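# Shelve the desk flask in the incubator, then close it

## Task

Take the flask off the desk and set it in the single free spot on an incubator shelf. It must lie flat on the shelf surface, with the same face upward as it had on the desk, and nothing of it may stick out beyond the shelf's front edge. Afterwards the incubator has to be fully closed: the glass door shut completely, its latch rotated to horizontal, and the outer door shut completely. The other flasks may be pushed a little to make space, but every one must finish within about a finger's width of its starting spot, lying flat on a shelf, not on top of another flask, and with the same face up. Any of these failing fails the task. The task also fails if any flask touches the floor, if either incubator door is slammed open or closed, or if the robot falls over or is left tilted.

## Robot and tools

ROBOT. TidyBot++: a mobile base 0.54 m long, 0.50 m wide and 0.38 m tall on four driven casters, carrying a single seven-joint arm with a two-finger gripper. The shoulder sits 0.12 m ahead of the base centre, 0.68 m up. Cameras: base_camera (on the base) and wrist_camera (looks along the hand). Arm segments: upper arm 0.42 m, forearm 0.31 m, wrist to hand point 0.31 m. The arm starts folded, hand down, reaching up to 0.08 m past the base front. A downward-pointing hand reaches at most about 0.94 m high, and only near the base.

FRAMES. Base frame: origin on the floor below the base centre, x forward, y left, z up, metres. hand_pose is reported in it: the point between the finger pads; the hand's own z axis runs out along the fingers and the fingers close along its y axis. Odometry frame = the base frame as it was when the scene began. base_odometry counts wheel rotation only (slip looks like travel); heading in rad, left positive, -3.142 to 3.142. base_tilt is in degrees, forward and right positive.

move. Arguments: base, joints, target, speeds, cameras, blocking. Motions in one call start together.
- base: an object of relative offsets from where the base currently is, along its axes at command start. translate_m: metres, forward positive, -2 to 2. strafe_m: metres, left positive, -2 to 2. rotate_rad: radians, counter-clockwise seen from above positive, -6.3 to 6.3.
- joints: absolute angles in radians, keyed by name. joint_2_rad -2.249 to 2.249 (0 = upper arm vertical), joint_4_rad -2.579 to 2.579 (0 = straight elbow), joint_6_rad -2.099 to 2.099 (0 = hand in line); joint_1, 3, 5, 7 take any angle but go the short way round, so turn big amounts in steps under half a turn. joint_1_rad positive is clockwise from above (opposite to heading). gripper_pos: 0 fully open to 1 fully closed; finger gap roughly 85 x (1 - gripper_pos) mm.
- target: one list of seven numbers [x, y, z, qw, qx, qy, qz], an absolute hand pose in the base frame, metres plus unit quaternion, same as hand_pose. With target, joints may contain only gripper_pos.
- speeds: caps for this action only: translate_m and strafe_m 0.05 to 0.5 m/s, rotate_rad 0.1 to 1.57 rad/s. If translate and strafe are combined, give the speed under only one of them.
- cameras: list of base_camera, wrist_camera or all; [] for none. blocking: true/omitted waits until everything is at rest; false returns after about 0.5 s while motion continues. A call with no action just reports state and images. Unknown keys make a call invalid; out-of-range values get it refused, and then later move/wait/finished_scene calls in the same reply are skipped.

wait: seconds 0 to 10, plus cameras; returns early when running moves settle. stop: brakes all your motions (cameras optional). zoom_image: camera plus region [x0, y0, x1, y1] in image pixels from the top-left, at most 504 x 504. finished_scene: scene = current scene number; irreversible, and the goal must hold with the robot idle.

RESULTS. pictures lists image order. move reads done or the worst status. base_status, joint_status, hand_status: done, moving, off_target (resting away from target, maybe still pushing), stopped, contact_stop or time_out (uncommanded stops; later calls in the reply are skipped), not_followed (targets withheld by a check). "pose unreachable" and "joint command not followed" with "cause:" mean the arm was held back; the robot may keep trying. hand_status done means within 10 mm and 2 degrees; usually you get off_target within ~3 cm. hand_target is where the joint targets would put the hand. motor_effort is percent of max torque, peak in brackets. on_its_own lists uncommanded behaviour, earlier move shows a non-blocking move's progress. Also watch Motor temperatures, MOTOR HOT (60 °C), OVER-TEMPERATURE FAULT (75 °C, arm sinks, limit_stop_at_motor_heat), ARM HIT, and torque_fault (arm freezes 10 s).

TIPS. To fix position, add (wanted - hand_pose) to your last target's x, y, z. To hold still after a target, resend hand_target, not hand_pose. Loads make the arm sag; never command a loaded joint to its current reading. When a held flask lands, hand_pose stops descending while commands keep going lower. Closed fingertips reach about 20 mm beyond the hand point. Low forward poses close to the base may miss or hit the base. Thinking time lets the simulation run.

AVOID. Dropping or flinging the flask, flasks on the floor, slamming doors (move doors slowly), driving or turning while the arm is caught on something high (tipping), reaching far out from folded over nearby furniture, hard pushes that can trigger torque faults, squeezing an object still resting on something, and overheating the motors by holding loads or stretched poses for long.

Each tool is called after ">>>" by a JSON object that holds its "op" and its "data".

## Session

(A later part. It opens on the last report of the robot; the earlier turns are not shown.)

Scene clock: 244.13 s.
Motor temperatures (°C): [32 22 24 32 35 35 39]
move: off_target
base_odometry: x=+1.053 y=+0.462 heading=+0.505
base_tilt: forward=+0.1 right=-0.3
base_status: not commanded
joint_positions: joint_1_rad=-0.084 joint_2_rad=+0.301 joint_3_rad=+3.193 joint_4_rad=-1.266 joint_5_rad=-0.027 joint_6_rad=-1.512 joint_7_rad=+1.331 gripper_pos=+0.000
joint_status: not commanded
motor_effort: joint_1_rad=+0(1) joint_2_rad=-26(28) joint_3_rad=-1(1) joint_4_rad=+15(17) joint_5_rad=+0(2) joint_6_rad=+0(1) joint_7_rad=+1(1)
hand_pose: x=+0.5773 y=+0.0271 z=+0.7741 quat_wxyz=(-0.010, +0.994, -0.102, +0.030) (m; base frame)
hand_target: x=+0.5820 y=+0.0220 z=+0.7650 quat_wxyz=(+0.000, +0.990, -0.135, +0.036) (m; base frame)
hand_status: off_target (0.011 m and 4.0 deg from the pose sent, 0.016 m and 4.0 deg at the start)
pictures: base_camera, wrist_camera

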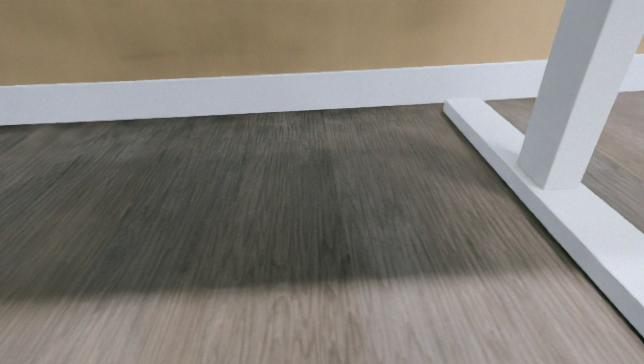

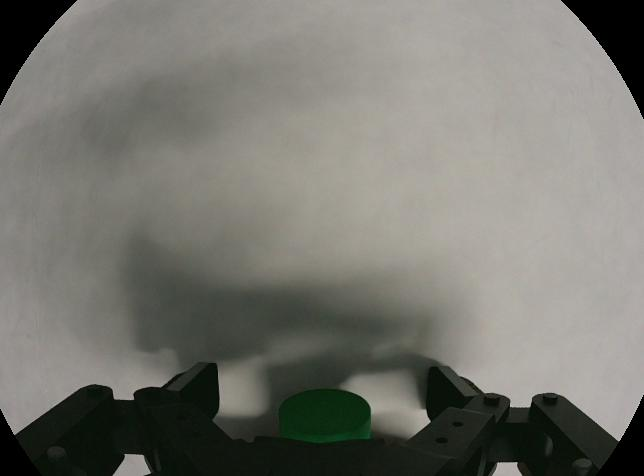

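>>> {"op": "move", "data": {"target": [0.571, 0.022, 0.779, 0, 0.9908, -0.135, 0.012]}}

>>> {"op": "zoom_image", "data": {"camera": "wrist_camera", "region": [180, 260, 460, 476]}}

Scene clock: 257.63 s.
Motor temperatures (°C): [32 22 24 32 35 35 39]
move: off_target
base_odometry: x=+1.053 y=+0.462 heading=+0.505
base_tilt: forward=+0.1 right=-0.3
base_status: not commanded
joint_positions: joint_1_rad=-0.084 joint_2_rad=+0.312 joint_3_rad=+3.193 joint_4_rad=-1.243 joint_5_rad=-0.027 joint_6_rad=-1.551 joint_7_rad=+1.331 gripper_pos=+0.000
joint_status: not commanded
motor_effort: joint_1_rad=+0(1) joint_2_rad=-28(29) joint_3_rad=-1(1) joint_4_rad=+18(18) joint_5_rad=+0(1) joint_6_rad=+1(1) joint_7_rad=+1(1)
hand_pose: x=+0.5734 y=+0.0272 z=+0.7761 quat_wxyz=(-0.008, +0.995, -0.102, +0.017) (m; base frame)
hand_target: x=+0.5710 y=+0.0220 z=+0.7790 quat_wxyz=(+0.000, +0.991, -0.135, +0.012) (m; base frame)
hand_status: off_target (0.006 m and 4.0 deg from the pose sent, 0.009 m and 4.5 deg at the start)
pictures: base_camera, wrist_camera

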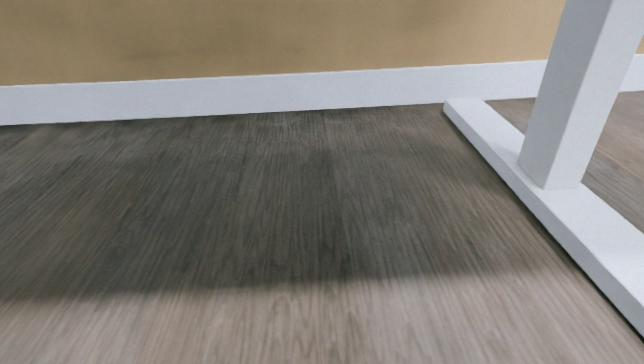

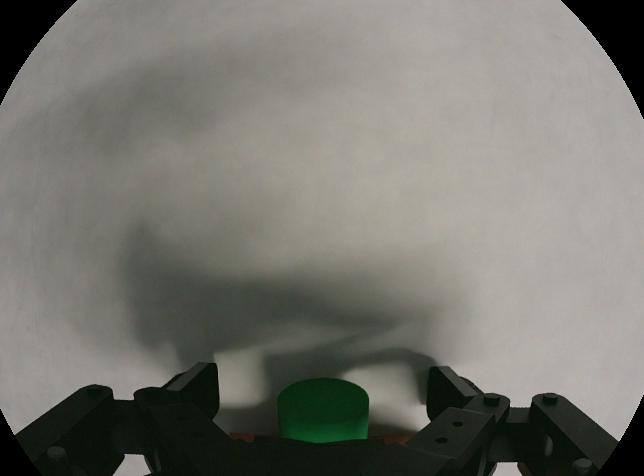

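Scaled by 1.800.

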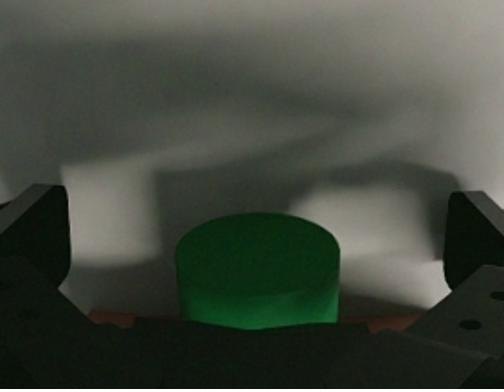

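>>> {"op": "move", "data": {"target": [0.559, 0.023, 0.779, 0, 0.9908, -0.135, 0.012]}}

>>> {"op": "zoom_image", "data": {"camera": "wrist_camera", "region": [180, 260, 460, 476]}}

Scene clock: 261.63 s.
Motor temperatures (°C): [32 22 24 32 35 35 39]
move: off_target
base_odometry: x=+1.053 y=+0.462 heading=+0.505
base_tilt: forward=+0.0 right=-0.3
base_status: not commanded
joint_positions: joint_1_rad=-0.084 joint_2_rad=+0.301 joint_3_rad=+3.193 joint_4_rad=-1.265 joint_5_rad=-0.027 joint_6_rad=-1.551 joint_7_rad=+1.331 gripper_pos=+0.000
joint_status: not commanded
motor_effort: joint_1_rad=+0(1) joint_2_rad=-28(29) joint_3_rad=-1(1) joint_4_rad=+16(18) joint_5_rad=+0(1) joint_6_rad=+0(1) joint_7_rad=+0(1)
hand_pose: x=+0.5657 y=+0.0267 z=+0.7737 quat_wxyz=(-0.007, +0.995, -0.102, +0.012) (m; base frame)
hand_target: x=+0.5590 y=+0.0230 z=+0.7790 quat_wxyz=(+0.000, +0.991, -0.135, +0.012) (m; base frame)
hand_status: off_target (0.009 m and 3.9 deg from the pose sent, 0.015 m and 4.0 deg at the start)
pictures: base_camera, wrist_camera

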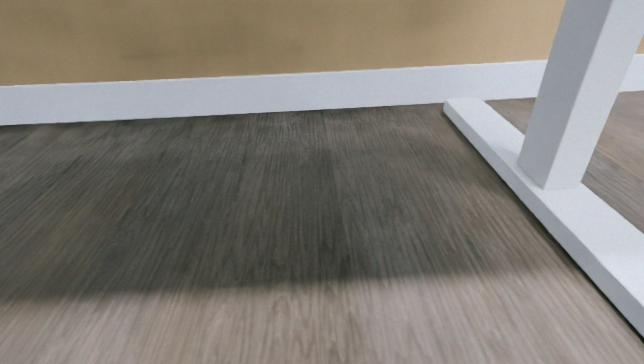

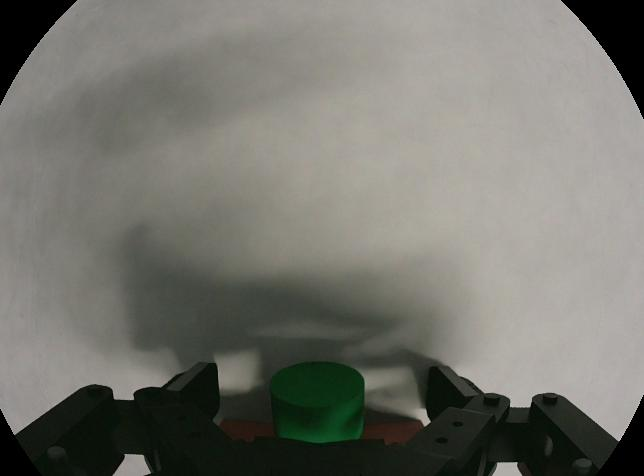

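Scaled by 1.800.

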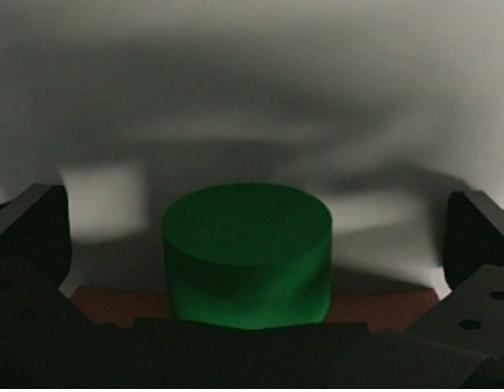

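>>> {"op": "move", "data": {"target": [0.550, 0.024, 0.782, 0, 0.9908, -0.135, 0.016]}}

>>> {"op": "zoom_image", "data": {"camera": "wrist_camera", "region": [180, 260, 460, 476]}}

Scene clock: 267.77 s.
Motor temperatures (°C): [32 22 24 32 35 35 39]
move: off_target
base_odometry: x=+1.053 y=+0.462 heading=+0.505
base_tilt: forward=+0.1 right=-0.2
base_status: not commanded
joint_positions: joint_1_rad=-0.084 joint_2_rad=+0.278 joint_3_rad=+3.193 joint_4_rad=-1.291 joint_5_rad=-0.027 joint_6_rad=-1.551 joint_7_rad=+1.329 gripper_pos=+0.000
joint_status: not commanded
motor_effort: joint_1_rad=+0(1) joint_2_rad=-27(29) joint_3_rad=-1(1) joint_4_rad=+17(17) joint_5_rad=+0(1) joint_6_rad=+0(1) joint_7_rad=+0(1)
hand_pose: x=+0.5555 y=+0.0262 z=+0.7756 quat_wxyz=(-0.008, +0.995, -0.103, +0.010) (m; base frame)
hand_target: x=+0.5500 y=+0.0240 z=+0.7820 quat_wxyz=(+0.000, +0.991, -0.135, +0.016) (m; base frame)
hand_status: off_target (0.009 m and 3.8 deg from the pose sent, 0.018 m and 3.9 deg at the start)
pictures: base_camera, wrist_camera

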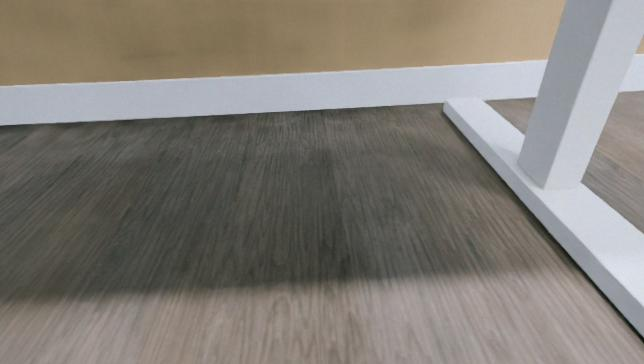

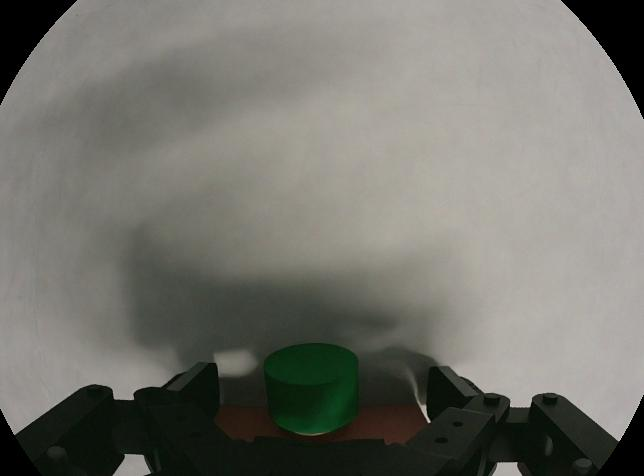

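Scaled by 1.800.

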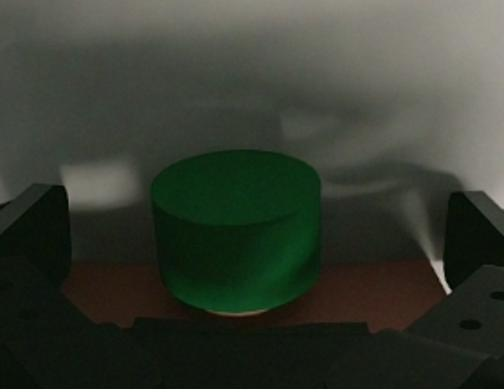

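>>> {"op": "move", "data": {"joints": {"gripper_pos": 0.62}}}

>>> {"op": "zoom_image", "data": {"camera": "wrist_camera", "region": [180, 260, 460, 476]}}

Scene clock: 276.27 s.
Motor temperatures (°C): [32 22 24 32 35 35 39]
move: off_target
base_odometry: x=+1.053 y=+0.462 heading=+0.505
base_tilt: forward=+0.0 right=-0.3
base_status: not commanded
joint_positions: joint_1_rad=-0.085 joint_2_rad=+0.262 joint_3_rad=+3.193 joint_4_rad=-1.292 joint_5_rad=-0.025 joint_6_rad=-1.551 joint_7_rad=+1.329 gripper_pos=+0.369
joint_status: gripper_pos off_target (ended at +0.369, target +0.620)
motor_effort: joint_1_rad=+0(2) joint_2_rad=-26(27) joint_3_rad=-1(3) joint_4_rad=+16(17) joint_5_rad=+0(4) joint_6_rad=+1(2) joint_7_rad=+0(1)
hand_pose: x=+0.5537 y=+0.0258 z=+0.7823 quat_wxyz=(-0.009, +0.994, -0.103, +0.018) (m; base frame)
hand_target: x=+0.5500 y=+0.0240 z=+0.7820 quat_wxyz=(+0.000, +0.991, -0.135, +0.016) (m; base frame)
hand_status: not commanded
pictures: base_camera, wrist_camera

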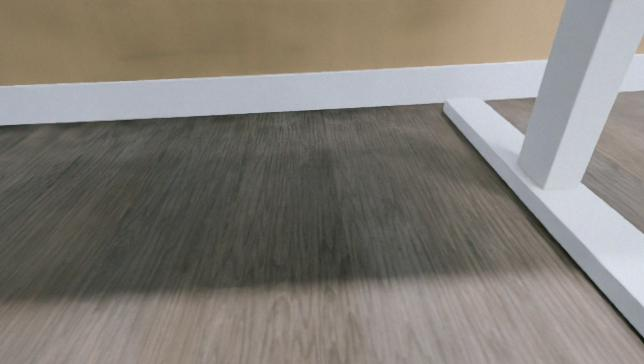

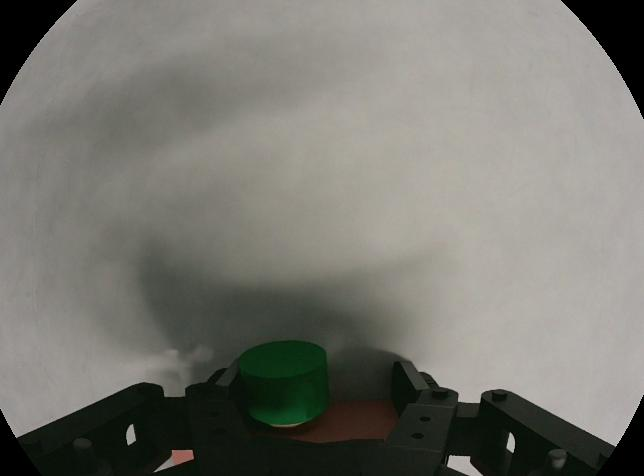

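Scaled by 1.800.

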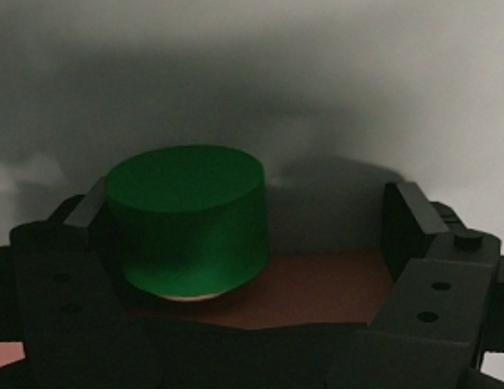

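>>> {"op": "move", "data": {"joints": {"gripper_pos": 0.15}}}

>>> {"op": "move", "data": {"target": [0.551, 0.032, 0.797, 0, 0.9908, -0.135, 0.014]}}

>>> {"op": "zoom_image", "data": {"camera": "wrist_camera", "region": [180, 260, 460, 476]}}

Scene clock: 285.80 s.
Motor temperatures (°C): [32 22 24 32 35 35 39]
move: done
base_odometry: x=+1.053 y=+0.462 heading=+0.505
base_tilt: forward=+0.0 right=-0.3
base_status: not commanded
joint_positions: joint_1_rad=-0.085 joint_2_rad=+0.262 joint_3_rad=+3.193 joint_4_rad=-1.292 joint_5_rad=-0.025 joint_6_rad=-1.551 joint_7_rad=+1.329 gripper_pos=+0.150
joint_status: all done
motor_effort: joint_1_rad=+1(1) joint_2_rad=-26(27) joint_3_rad=-1(1) joint_4_rad=+18(18) joint_5_rad=+0(0) joint_6_rad=+1(2) joint_7_rad=+0(1)
hand_pose: x=+0.5537 y=+0.0258 z=+0.7823 quat_wxyz=(-0.009, +0.994, -0.103, +0.018) (m; base frame)
hand_target: x=+0.5500 y=+0.0240 z=+0.7820 quat_wxyz=(+0.000, +0.991, -0.135, +0.016) (m; base frame)
hand_status: not commanded
pictures: base_camera, wrist_camera

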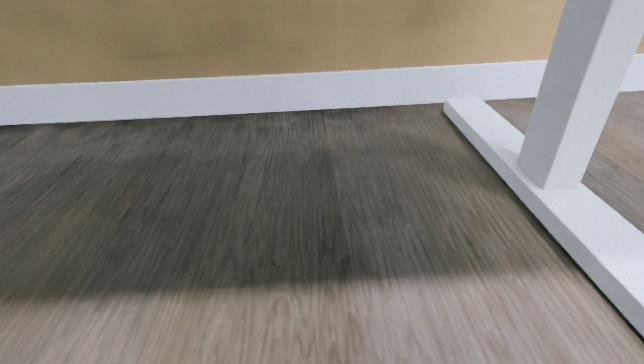

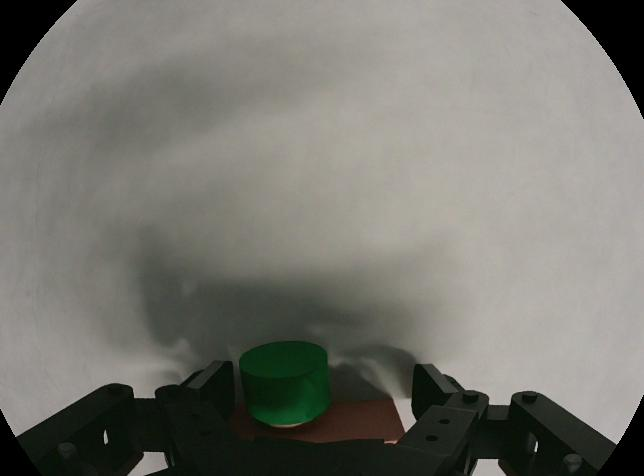

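Scene clock: 286.57 s.
Motor temperatures (°C): [32 22 24 32 35 35 39]
move: off_target
base_odometry: x=+1.053 y=+0.462 heading=+0.505
base_tilt: forward=+0.0 right=-0.3
base_status: not commanded
joint_positions: joint_1_rad=-0.097 joint_2_rad=+0.263 joint_3_rad=+3.193 joint_4_rad=-1.251 joint_5_rad=-0.025 joint_6_rad=-1.571 joint_7_rad=+1.315 gripper_pos=+0.150
joint_status: not commanded
motor_effort: joint_1_rad=-1(1) joint_2_rad=-27(28) joint_3_rad=-1(2) joint_4_rad=+17(18) joint_5_rad=+0(1) joint_6_rad=+1(1) joint_7_rad=+0(1)
hand_pose: x=+0.5596 y=+0.0315 z=+0.7952 quat_wxyz=(-0.010, +0.994, -0.104, +0.027) (m; base frame)
hand_target: x=+0.5510 y=+0.0320 z=+0.7970 quat_wxyz=(+0.000, +0.991, -0.135, +0.014) (m; base frame)
hand_status: off_target (0.009 m and 4.1 deg from the pose sent, 0.016 m and 3.8 deg at the start)
pictures: base_camera, wrist_camera

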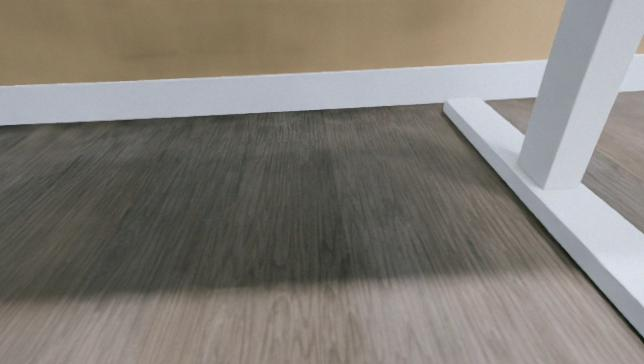

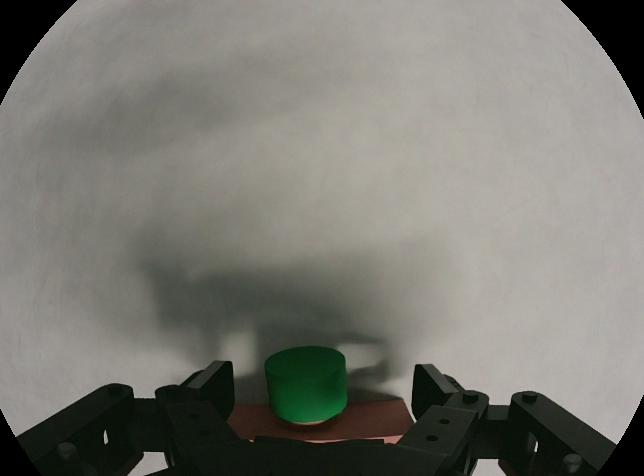

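Scaled by 1.800.

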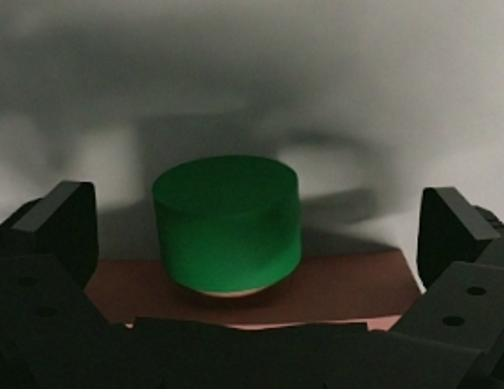

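>>> {"op": "move", "data": {"target": [0.548, 0.041, 0.797, 0, 0.9908, -0.135, 0.004]}}

>>> {"op": "zoom_image", "data": {"camera": "wrist_camera", "region": [180, 260, 460, 476]}}

Scene clock: 294.87 s.
Motor temperatures (°C): [32 22 24 32 35 35 39]
move: off_target
base_odometry: x=+1.053 y=+0.462 heading=+0.505
base_tilt: forward=+0.1 right=-0.3
base_status: not commanded
joint_positions: joint_1_rad=-0.114 joint_2_rad=+0.269 joint_3_rad=+3.193 joint_4_rad=-1.240 joint_5_rad=-0.025 joint_6_rad=-1.589 joint_7_rad=+1.293 gripper_pos=+0.150
joint_status: not commanded
motor_effort: joint_1_rad=-1(2) joint_2_rad=-27(27) joint_3_rad=-1(3) joint_4_rad=+17(17) joint_5_rad=+0(0) joint_6_rad=+1(1) joint_7_rad=+1(1)
hand_pose: x=+0.5572 y=+0.0388 z=+0.7959 quat_wxyz=(-0.010, +0.994, -0.106, +0.021) (m; base frame)
hand_target: x=+0.5480 y=+0.0410 z=+0.7970 quat_wxyz=(+0.000, +0.991, -0.135, +0.004) (m; base frame)
hand_status: off_target (0.010 m and 4.0 deg from the pose sent, 0.015 m and 4.6 deg at the start)
pictures: base_camera, wrist_camera

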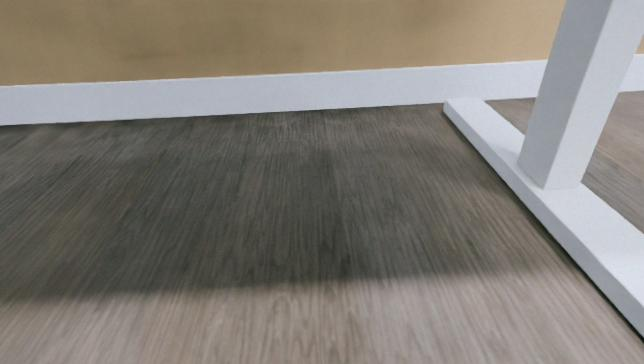

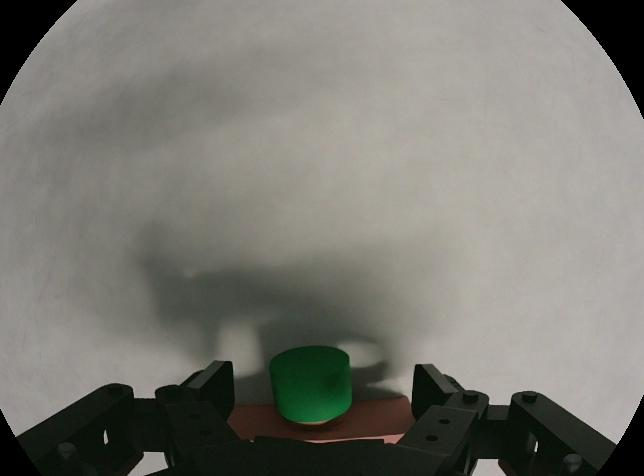

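Scaled by 1.800.

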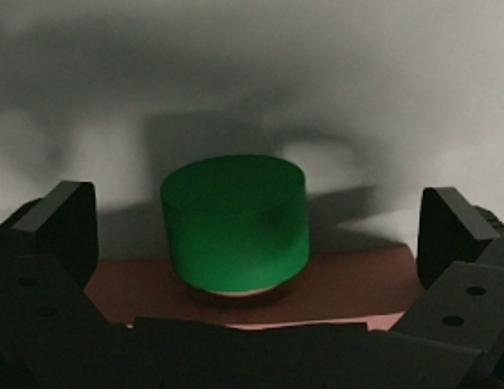

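>>> {"op": "move", "data": {"joints": {"gripper_pos": 0.66}}}

>>> {"op": "zoom_image", "data": {"camera": "wrist_camera", "region": [180, 260, 460, 476]}}

Scene clock: 300.03 s.
Motor temperatures (°C): [32 22 24 32 35 35 39]
move: done
base_odometry: x=+1.053 y=+0.462 heading=+0.505
base_tilt: forward=+0.1 right=-0.3
base_status: not commanded
joint_positions: joint_1_rad=-0.114 joint_2_rad=+0.269 joint_3_rad=+3.193 joint_4_rad=-1.239 joint_5_rad=-0.025 joint_6_rad=-1.589 joint_7_rad=+1.293 gripper_pos=+0.656
joint_status: all done
motor_effort: joint_1_rad=-1(1) joint_2_rad=-26(27) joint_3_rad=-1(2) joint_4_rad=+16(18) joint_5_rad=+0(1) joint_6_rad=+1(1) joint_7_rad=+1(1)
hand_pose: x=+0.5575 y=+0.0389 z=+0.7961 quat_wxyz=(-0.010, +0.994, -0.106, +0.021) (m; base frame)
hand_target: x=+0.5480 y=+0.0410 z=+0.7970 quat_wxyz=(+0.000, +0.991, -0.135, +0.004) (m; base frame)
hand_status: not commanded
pictures: base_camera, wrist_camera

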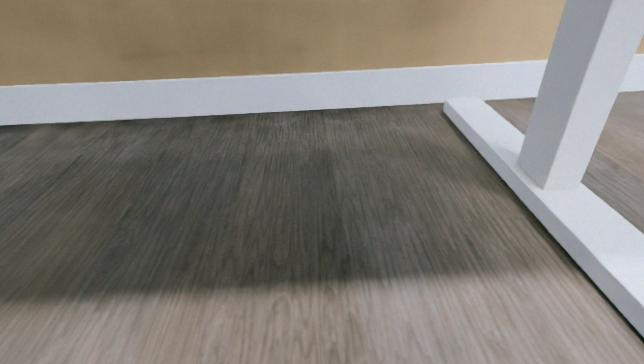

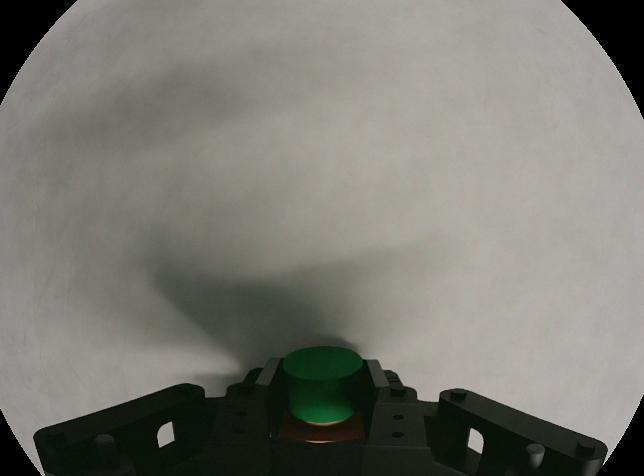

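Scaled by 1.800.

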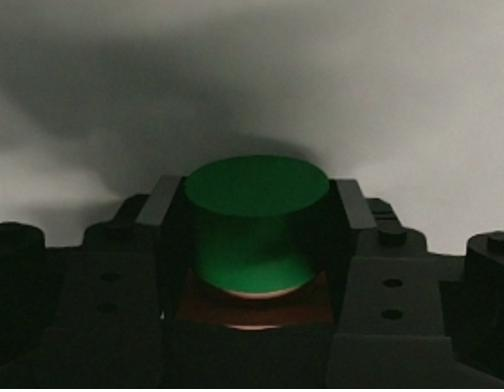

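>>> {"op": "move", "data": {"joints": {"gripper_pos": 0.75}, "cameras": []}}

>>> {"op": "move", "data": {"joints": {"gripper_pos": 1.0}}}

>>> {"op": "zoom_image", "data": {"camera": "wrist_camera", "region": [180, 260, 460, 476]}}

Scene clock: 304.73 s.
Motor temperatures (°C): [32 22 24 32 35 35 39]
move: off_target
base_odometry: x=+1.053 y=+0.462 heading=+0.505
base_tilt: forward=+0.0 right=-0.3
base_status: not commanded
joint_positions: joint_1_rad=-0.114 joint_2_rad=+0.270 joint_3_rad=+3.193 joint_4_rad=-1.237 joint_5_rad=-0.025 joint_6_rad=-1.589 joint_7_rad=+1.293 gripper_pos=+0.689
joint_status: gripper_pos off_target (ended at +0.689, target +0.750)
motor_effort: joint_1_rad=+0(1) joint_2_rad=-26(27) joint_3_rad=-1(1) joint_4_rad=+17(17) joint_5_rad=+0(0) joint_6_rad=+1(2) joint_7_rad=+0(1)
hand_pose: x=+0.5581 y=+0.0389 z=+0.7967 quat_wxyz=(-0.010, +0.994, -0.106, +0.022) (m; base frame)
hand_target: x=+0.5480 y=+0.0410 z=+0.7970 quat_wxyz=(+0.000, +0.991, -0.135, +0.004) (m; base frame)
hand_status: not commanded
pictures: none
No camera images: "cameras" was empty.

Scene clock: 305.40 s.
Motor temperatures (°C): [32 22 24 32 35 35 39]
move: off_target
base_odometry: x=+1.053 y=+0.462 heading=+0.505
base_tilt: forward=+0.1 right=-0.3
base_status: not commanded
joint_positions: joint_1_rad=-0.114 joint_2_rad=+0.270 joint_3_rad=+3.193 joint_4_rad=-1.237 joint_5_rad=-0.025 joint_6_rad=-1.589 joint_7_rad=+1.293 gripper_pos=+0.689
joint_status: gripper_pos off_target (ended at +0.689, target +1.000)
motor_effort: joint_1_rad=+0(1) joint_2_rad=-26(26) joint_3_rad=-1(2) joint_4_rad=+16(17) joint_5_rad=+0(1) joint_6_rad=+1(1) joint_7_rad=+1(1)
hand_pose: x=+0.5581 y=+0.0389 z=+0.7966 quat_wxyz=(-0.010, +0.994, -0.106, +0.022) (m; base frame)
hand_target: x=+0.5480 y=+0.0410 z=+0.7970 quat_wxyz=(+0.000, +0.991, -0.135, +0.004) (m; base frame)
hand_status: not commanded
pictures: base_camera, wrist_camera

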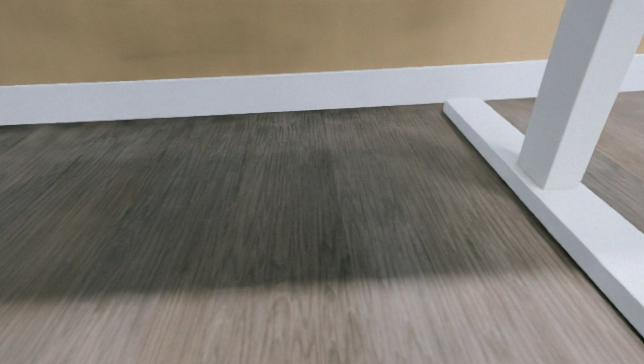

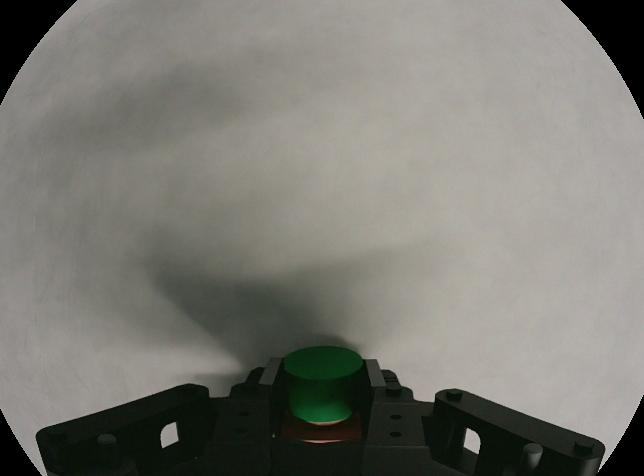

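Scaled by 1.800.

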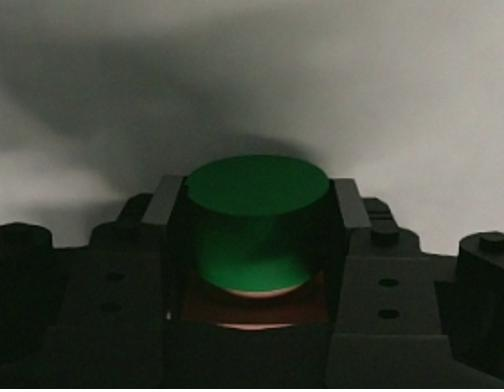

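>>> {"op": "move", "data": {"target": [0.548, 0.041, 0.817, 0, 0.9908, -0.135, 0.004]}}

>>> {"op": "zoom_image", "data": {"camera": "wrist_camera", "region": [180, 260, 460, 476]}}

Scene clock: 316.77 s.
Motor temperatures (°C): [32 22 24 32 35 35 39]
move: off_target
base_odometry: x=+1.053 y=+0.462 heading=+0.505
base_tilt: forward=+0.0 right=-0.3
base_status: not commanded
joint_positions: joint_1_rad=-0.114 joint_2_rad=+0.280 joint_3_rad=+3.193 joint_4_rad=-1.172 joint_5_rad=-0.025 joint_6_rad=-1.645 joint_7_rad=+1.293 gripper_pos=+0.689
joint_status: not commanded
motor_effort: joint_1_rad=+0(1) joint_2_rad=-27(28) joint_3_rad=-1(1) joint_4_rad=+18(19) joint_5_rad=+0(0) joint_6_rad=+1(1) joint_7_rad=+0(1)
hand_pose: x=+0.5602 y=+0.0394 z=+0.8122 quat_wxyz=(-0.009, +0.994, -0.105, +0.021) (m; base frame)
hand_target: x=+0.5480 y=+0.0410 z=+0.8170 quat_wxyz=(+0.000, +0.991, -0.135, +0.004) (m; base frame)
hand_status: off_target (0.013 m and 4.1 deg from the pose sent, 0.023 m and 4.1 deg at the start)
pictures: base_camera, wrist_camera

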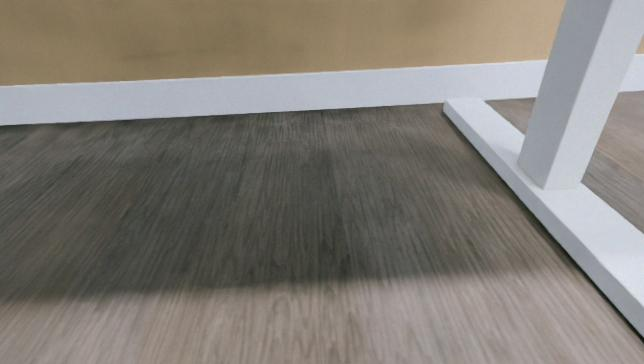

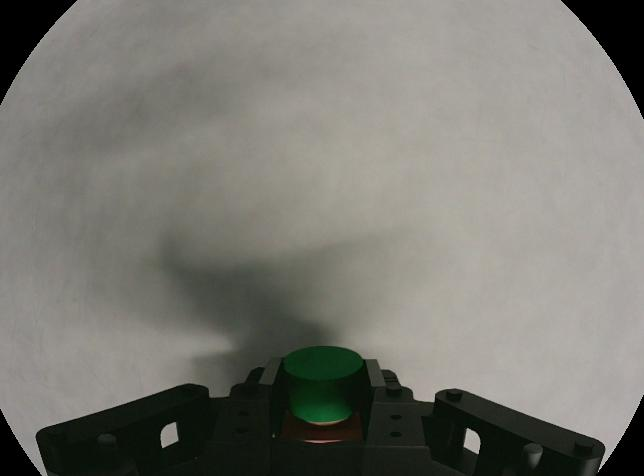

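Scaled by 1.800.

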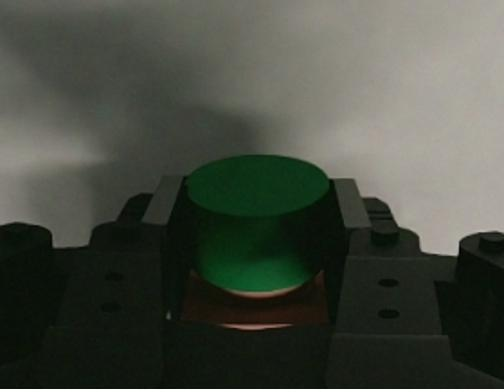

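>>> {"op": "move", "data": {"target": [0.548, 0.03, 0.87, 0, 0.9908, -0.135, 0.004]}}

>>> {"op": "move", "data": {"joints": {"joint_7_rad": -1.64}}}

Scene clock: 352.77 s.
Motor temperatures (°C): [31 22 24 32 35 35 39]
move: off_target
base_odometry: x=+1.053 y=+0.462 heading=+0.505
base_tilt: forward=+0.0 right=-0.3
base_status: not commanded
joint_positions: joint_1_rad=-0.114 joint_2_rad=+0.303 joint_3_rad=+3.194 joint_4_rad=-0.958 joint_5_rad=-0.025 joint_6_rad=-1.828 joint_7_rad=+1.293 gripper_pos=+0.689
joint_status: not commanded
motor_effort: joint_1_rad=-1(2) joint_2_rad=-28(29) joint_3_rad=-1(2) joint_4_rad=+17(18) joint_5_rad=+0(1) joint_6_rad=+1(1) joint_7_rad=+0(1)
hand_pose: x=+0.5590 y=+0.0402 z=+0.8680 quat_wxyz=(-0.009, +0.994, -0.103, +0.025) (m; base frame)
hand_target: x=+0.5480 y=+0.0300 z=+0.8700 quat_wxyz=(+0.000, +0.991, -0.135, +0.004) (m; base frame)
hand_status: off_target (0.015 m and 4.5 deg from the pose sent, 0.060 m and 4.1 deg at the start)
pictures: base_camera, wrist_camera

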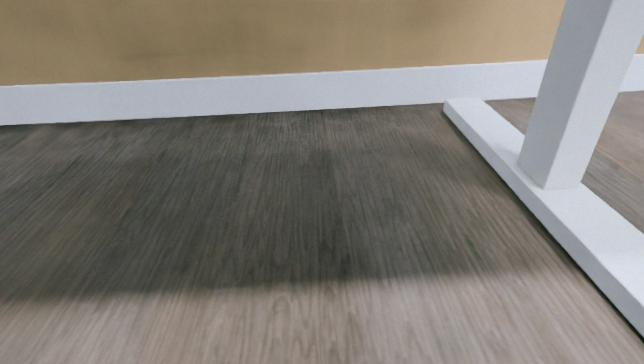

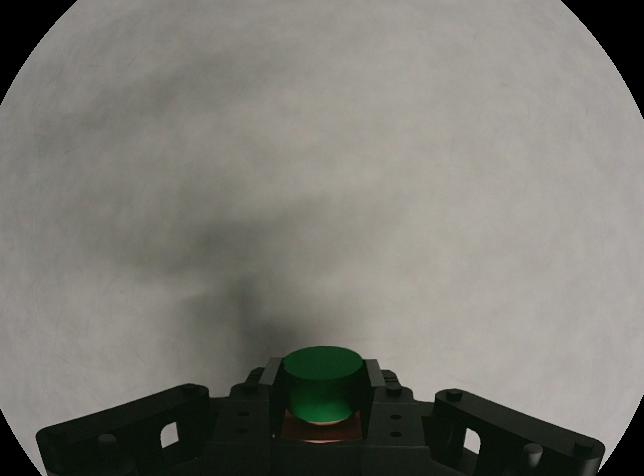

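Scene clock: 355.97 s.
Motor temperatures (°C): [31 22 24 32 35 35 39]
move: done
base_odometry: x=+1.053 y=+0.462 heading=+0.505
base_tilt: forward=+0.0 right=-0.2
base_status: not commanded
joint_positions: joint_1_rad=-0.114 joint_2_rad=+0.305 joint_3_rad=+3.194 joint_4_rad=-0.958 joint_5_rad=-0.025 joint_6_rad=-1.833 joint_7_rad=-1.563 gripper_pos=+0.689
joint_status: all done
motor_effort: joint_1_rad=+0(1) joint_2_rad=-28(28) joint_3_rad=+0(2) joint_4_rad=+16(17) joint_5_rad=+0(1) joint_6_rad=+1(1) joint_7_rad=+1(2)
hand_pose: x=+0.5578 y=+0.0401 z=+0.8674 quat_wxyz=(-0.023, +0.039, -0.999, -0.005) (m; base frame)
hand_target: x=+0.5480 y=+0.0300 z=+0.8700 quat_wxyz=(-0.004, -0.009, -1.000, +0.001) (m; base frame)
hand_status: not commanded
pictures: base_camera, wrist_camera

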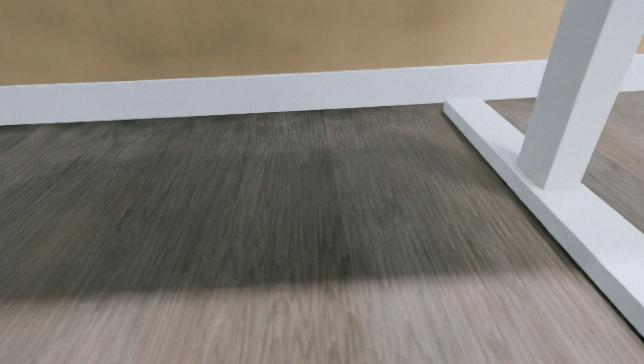

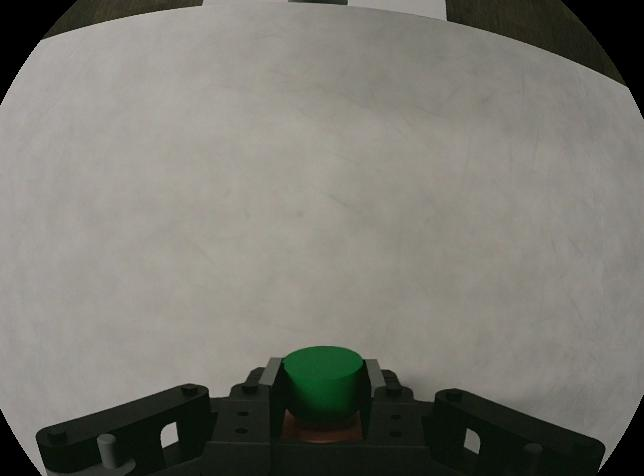

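>>> {"op": "move", "data": {"target": [0.51, 0.03, 0.83, 0.04, -0.009, -0.999, 0.0]}}

Scene clock: 379.07 s.
Motor temperatures (°C): [31 22 23 32 35 35 39]
move: off_target
base_odometry: x=+1.053 y=+0.462 heading=+0.505
base_tilt: forward=+0.1 right=-0.3
base_status: not commanded
joint_positions: joint_1_rad=-0.384 joint_2_rad=+0.291 joint_3_rad=+3.605 joint_4_rad=-1.152 joint_5_rad=-0.050 joint_6_rad=-1.833 joint_7_rad=-1.564 gripper_pos=+0.689
joint_status: not commanded
motor_effort: joint_1_rad=-1(2) joint_2_rad=-26(28) joint_3_rad=+1(2) joint_4_rad=+16(17) joint_5_rad=+0(1) joint_6_rad=-1(1) joint_7_rad=+1(1)
hand_pose: x=+0.5122 y=+0.0117 z=+0.8235 quat_wxyz=(+0.054, -0.026, -0.997, +0.038) (m; base frame)
hand_target: x=+0.5100 y=+0.0300 z=+0.8300 quat_wxyz=(+0.040, -0.009, -0.999, +0.000) (m; base frame)
hand_status: off_target (0.019 m and 5.0 deg from the pose sent, 0.061 m and 9.1 deg at the start)
pictures: base_camera, wrist_camera

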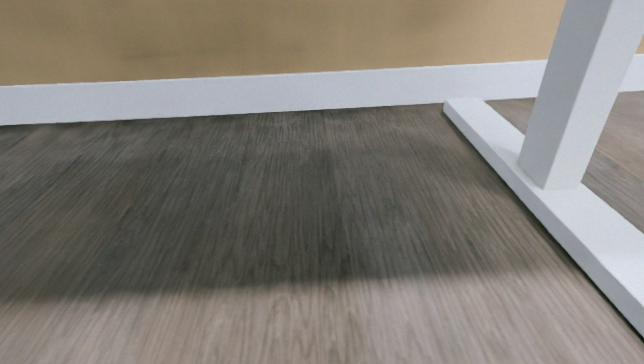

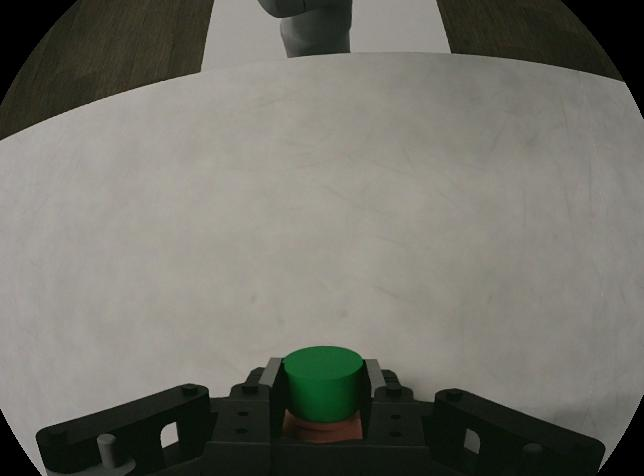

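>>> {"op": "move", "data": {"joints": {"joint_1_rad": -0.10, "joint_2_rad": 0.259, "joint_3_rad": 3.16, "joint_4_rad": -1.137, "joint_5_rad": -0.02, "joint_6_rad": -1.787, "joint_7_rad": -1.60}}}

Scene clock: 403.37 s.
Motor temperatures (°C): [31 22 23 31 35 35 39]
move: done
base_odometry: x=+1.053 y=+0.462 heading=+0.505
base_tilt: forward=+0.0 right=-0.3
base_status: not commanded
joint_positions: joint_1_rad=-0.116 joint_2_rad=+0.288 joint_3_rad=+3.180 joint_4_rad=-1.152 joint_5_rad=-0.050 joint_6_rad=-1.833 joint_7_rad=-1.564 gripper_pos=+0.689
joint_status: all done
motor_effort: joint_1_rad=+0(1) joint_2_rad=-27(28) joint_3_rad=-1(2) joint_4_rad=+16(17) joint_5_rad=+0(2) joint_6_rad=-1(2) joint_7_rad=+0(1)
hand_pose: x=+0.5071 y=+0.0489 z=+0.8178 quat_wxyz=(+0.066, +0.048, -0.997, -0.017) (m; base frame)
hand_target: x=+0.5216 y=+0.0413 z=+0.8322 quat_wxyz=(+0.021, +0.028, -0.999, -0.006) (m; base frame)
hand_status: not commanded
pictures: base_camera, wrist_camera

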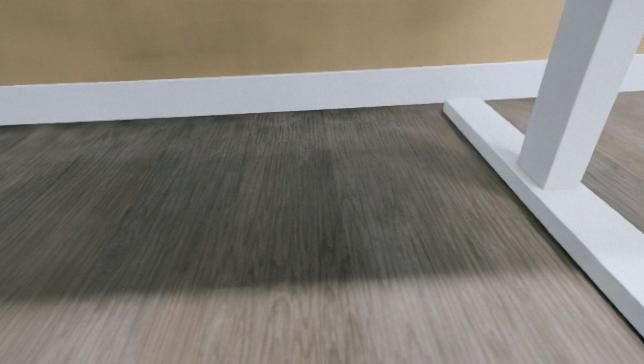

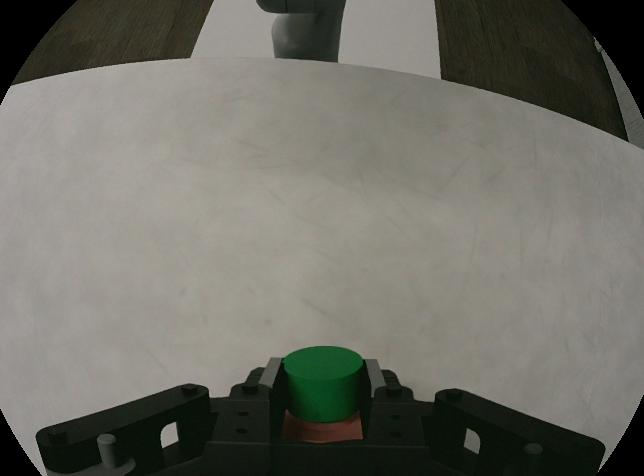

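>>> {"op": "move", "data": {"joints": {"joint_1_rad": -0.10, "joint_2_rad": 0.215, "joint_3_rad": 3.15, "joint_4_rad": -1.225, "joint_5_rad": -0.02, "joint_6_rad": -1.655, "joint_7_rad": -1.60}}}

Scene clock: 416.30 s.
Motor temperatures (°C): [31 22 23 31 35 35 39]
move: done
base_odometry: x=+1.053 y=+0.462 heading=+0.505
base_tilt: forward=+0.1 right=-0.3
base_status: not commanded
joint_positions: joint_1_rad=-0.115 joint_2_rad=+0.242 joint_3_rad=+3.169 joint_4_rad=-1.217 joint_5_rad=-0.050 joint_6_rad=-1.708 joint_7_rad=-1.564 gripper_pos=+0.689
joint_status: all done
motor_effort: joint_1_rad=+0(2) joint_2_rad=-26(28) joint_3_rad=-1(2) joint_4_rad=+17(17) joint_5_rad=+0(1) joint_6_rad=+0(1) joint_7_rad=+0(1)
hand_pose: x=+0.5214 y=+0.0535 z=+0.8145 quat_wxyz=(+0.013, +0.051, -0.998, -0.021) (m; base frame)
hand_target: x=+0.5326 y=+0.0459 z=+0.8230 quat_wxyz=(-0.023, +0.032, -0.999, -0.010) (m; base frame)
hand_status: not commanded
pictures: base_camera, wrist_camera

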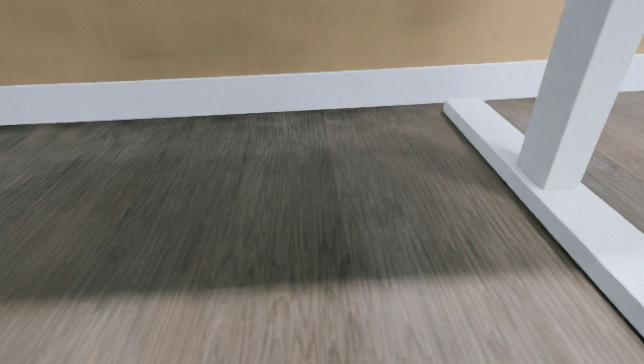

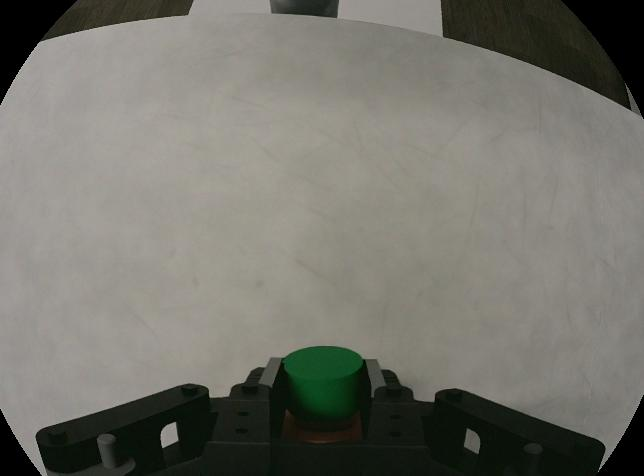

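>>> {"op": "move", "data": {"joints": {"joint_1_rad": -0.10, "joint_2_rad": 0.215, "joint_3_rad": 3.15, "joint_4_rad": -1.272, "joint_5_rad": 0.04, "joint_6_rad": -1.60, "joint_7_rad": -1.60}}}

Scene clock: 427.17 s.
Motor temperatures (°C): [31 22 23 31 35 35 39]
move: done
base_odometry: x=+1.053 y=+0.462 heading=+0.505
base_tilt: forward=+0.0 right=-0.3
base_status: not commanded
joint_positions: joint_1_rad=-0.114 joint_2_rad=+0.238 joint_3_rad=+3.168 joint_4_rad=-1.266 joint_5_rad=-0.018 joint_6_rad=-1.651 joint_7_rad=-1.564 gripper_pos=+0.689
joint_status: all done
motor_effort: joint_1_rad=+0(2) joint_2_rad=-26(27) joint_3_rad=-2(2) joint_4_rad=+17(18) joint_5_rad=+0(2) joint_6_rad=+0(1) joint_7_rad=+0(1)
hand_pose: x=+0.5258 y=+0.0434 z=+0.8003 quat_wxyz=(+0.007, +0.048, -0.999, -0.005) (m; base frame)
hand_target: x=+0.5383 y=+0.0277 z=+0.8086 quat_wxyz=(-0.028, +0.030, -0.999, +0.019) (m; base frame)
hand_status: not commanded
pictures: base_camera, wrist_camera

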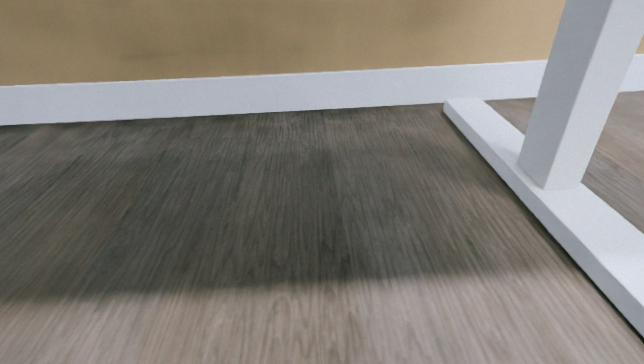

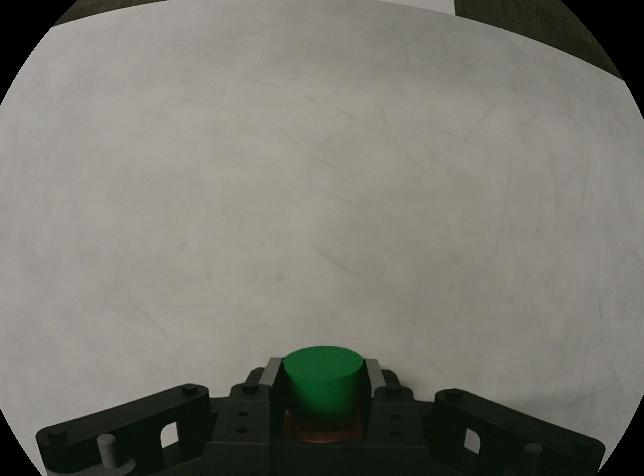

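>>> {"op": "move", "data": {"joints": {"joint_4_rad": -1.277, "joint_5_rad": 0.06, "joint_6_rad": -1.66}}}

Scene clock: 431.57 s.
Motor temperatures (°C): [31 22 23 31 35 35 39]
move: done
base_odometry: x=+1.053 y=+0.462 heading=+0.505
base_tilt: forward=+0.2 right=-0.3
base_status: not commanded
joint_positions: joint_1_rad=-0.113 joint_2_rad=+0.236 joint_3_rad=+3.168 joint_4_rad=-1.268 joint_5_rad=-0.002 joint_6_rad=-1.671 joint_7_rad=-1.564 gripper_pos=+0.689
joint_status: all done
motor_effort: joint_1_rad=+0(1) joint_2_rad=-25(27) joint_3_rad=-1(1) joint_4_rad=+16(17) joint_5_rad=+0(1) joint_6_rad=+0(1) joint_7_rad=+1(1)
hand_pose: x=+0.5191 y=+0.0379 z=+0.8008 quat_wxyz=(+0.017, +0.047, -0.999, +0.003) (m; base frame)
hand_target: x=+0.5189 y=+0.0197 z=+0.8069 quat_wxyz=(+0.003, +0.029, -0.999, +0.031) (m; base frame)
hand_status: not commanded
pictures: base_camera, wrist_camera

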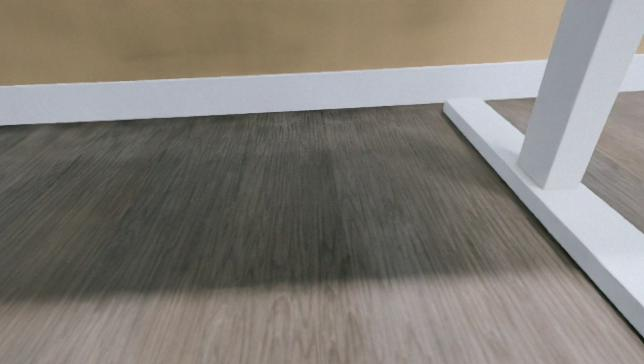

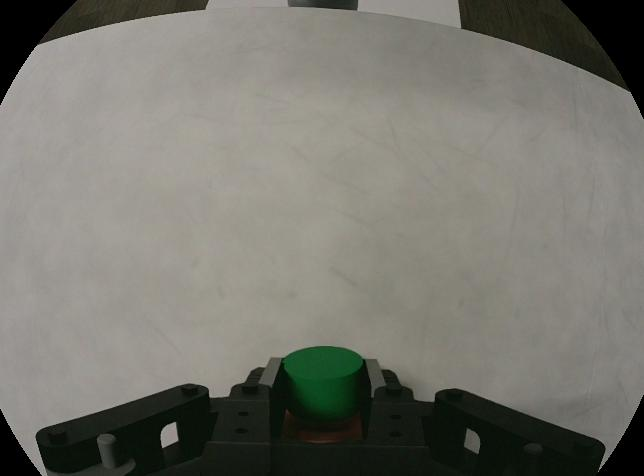

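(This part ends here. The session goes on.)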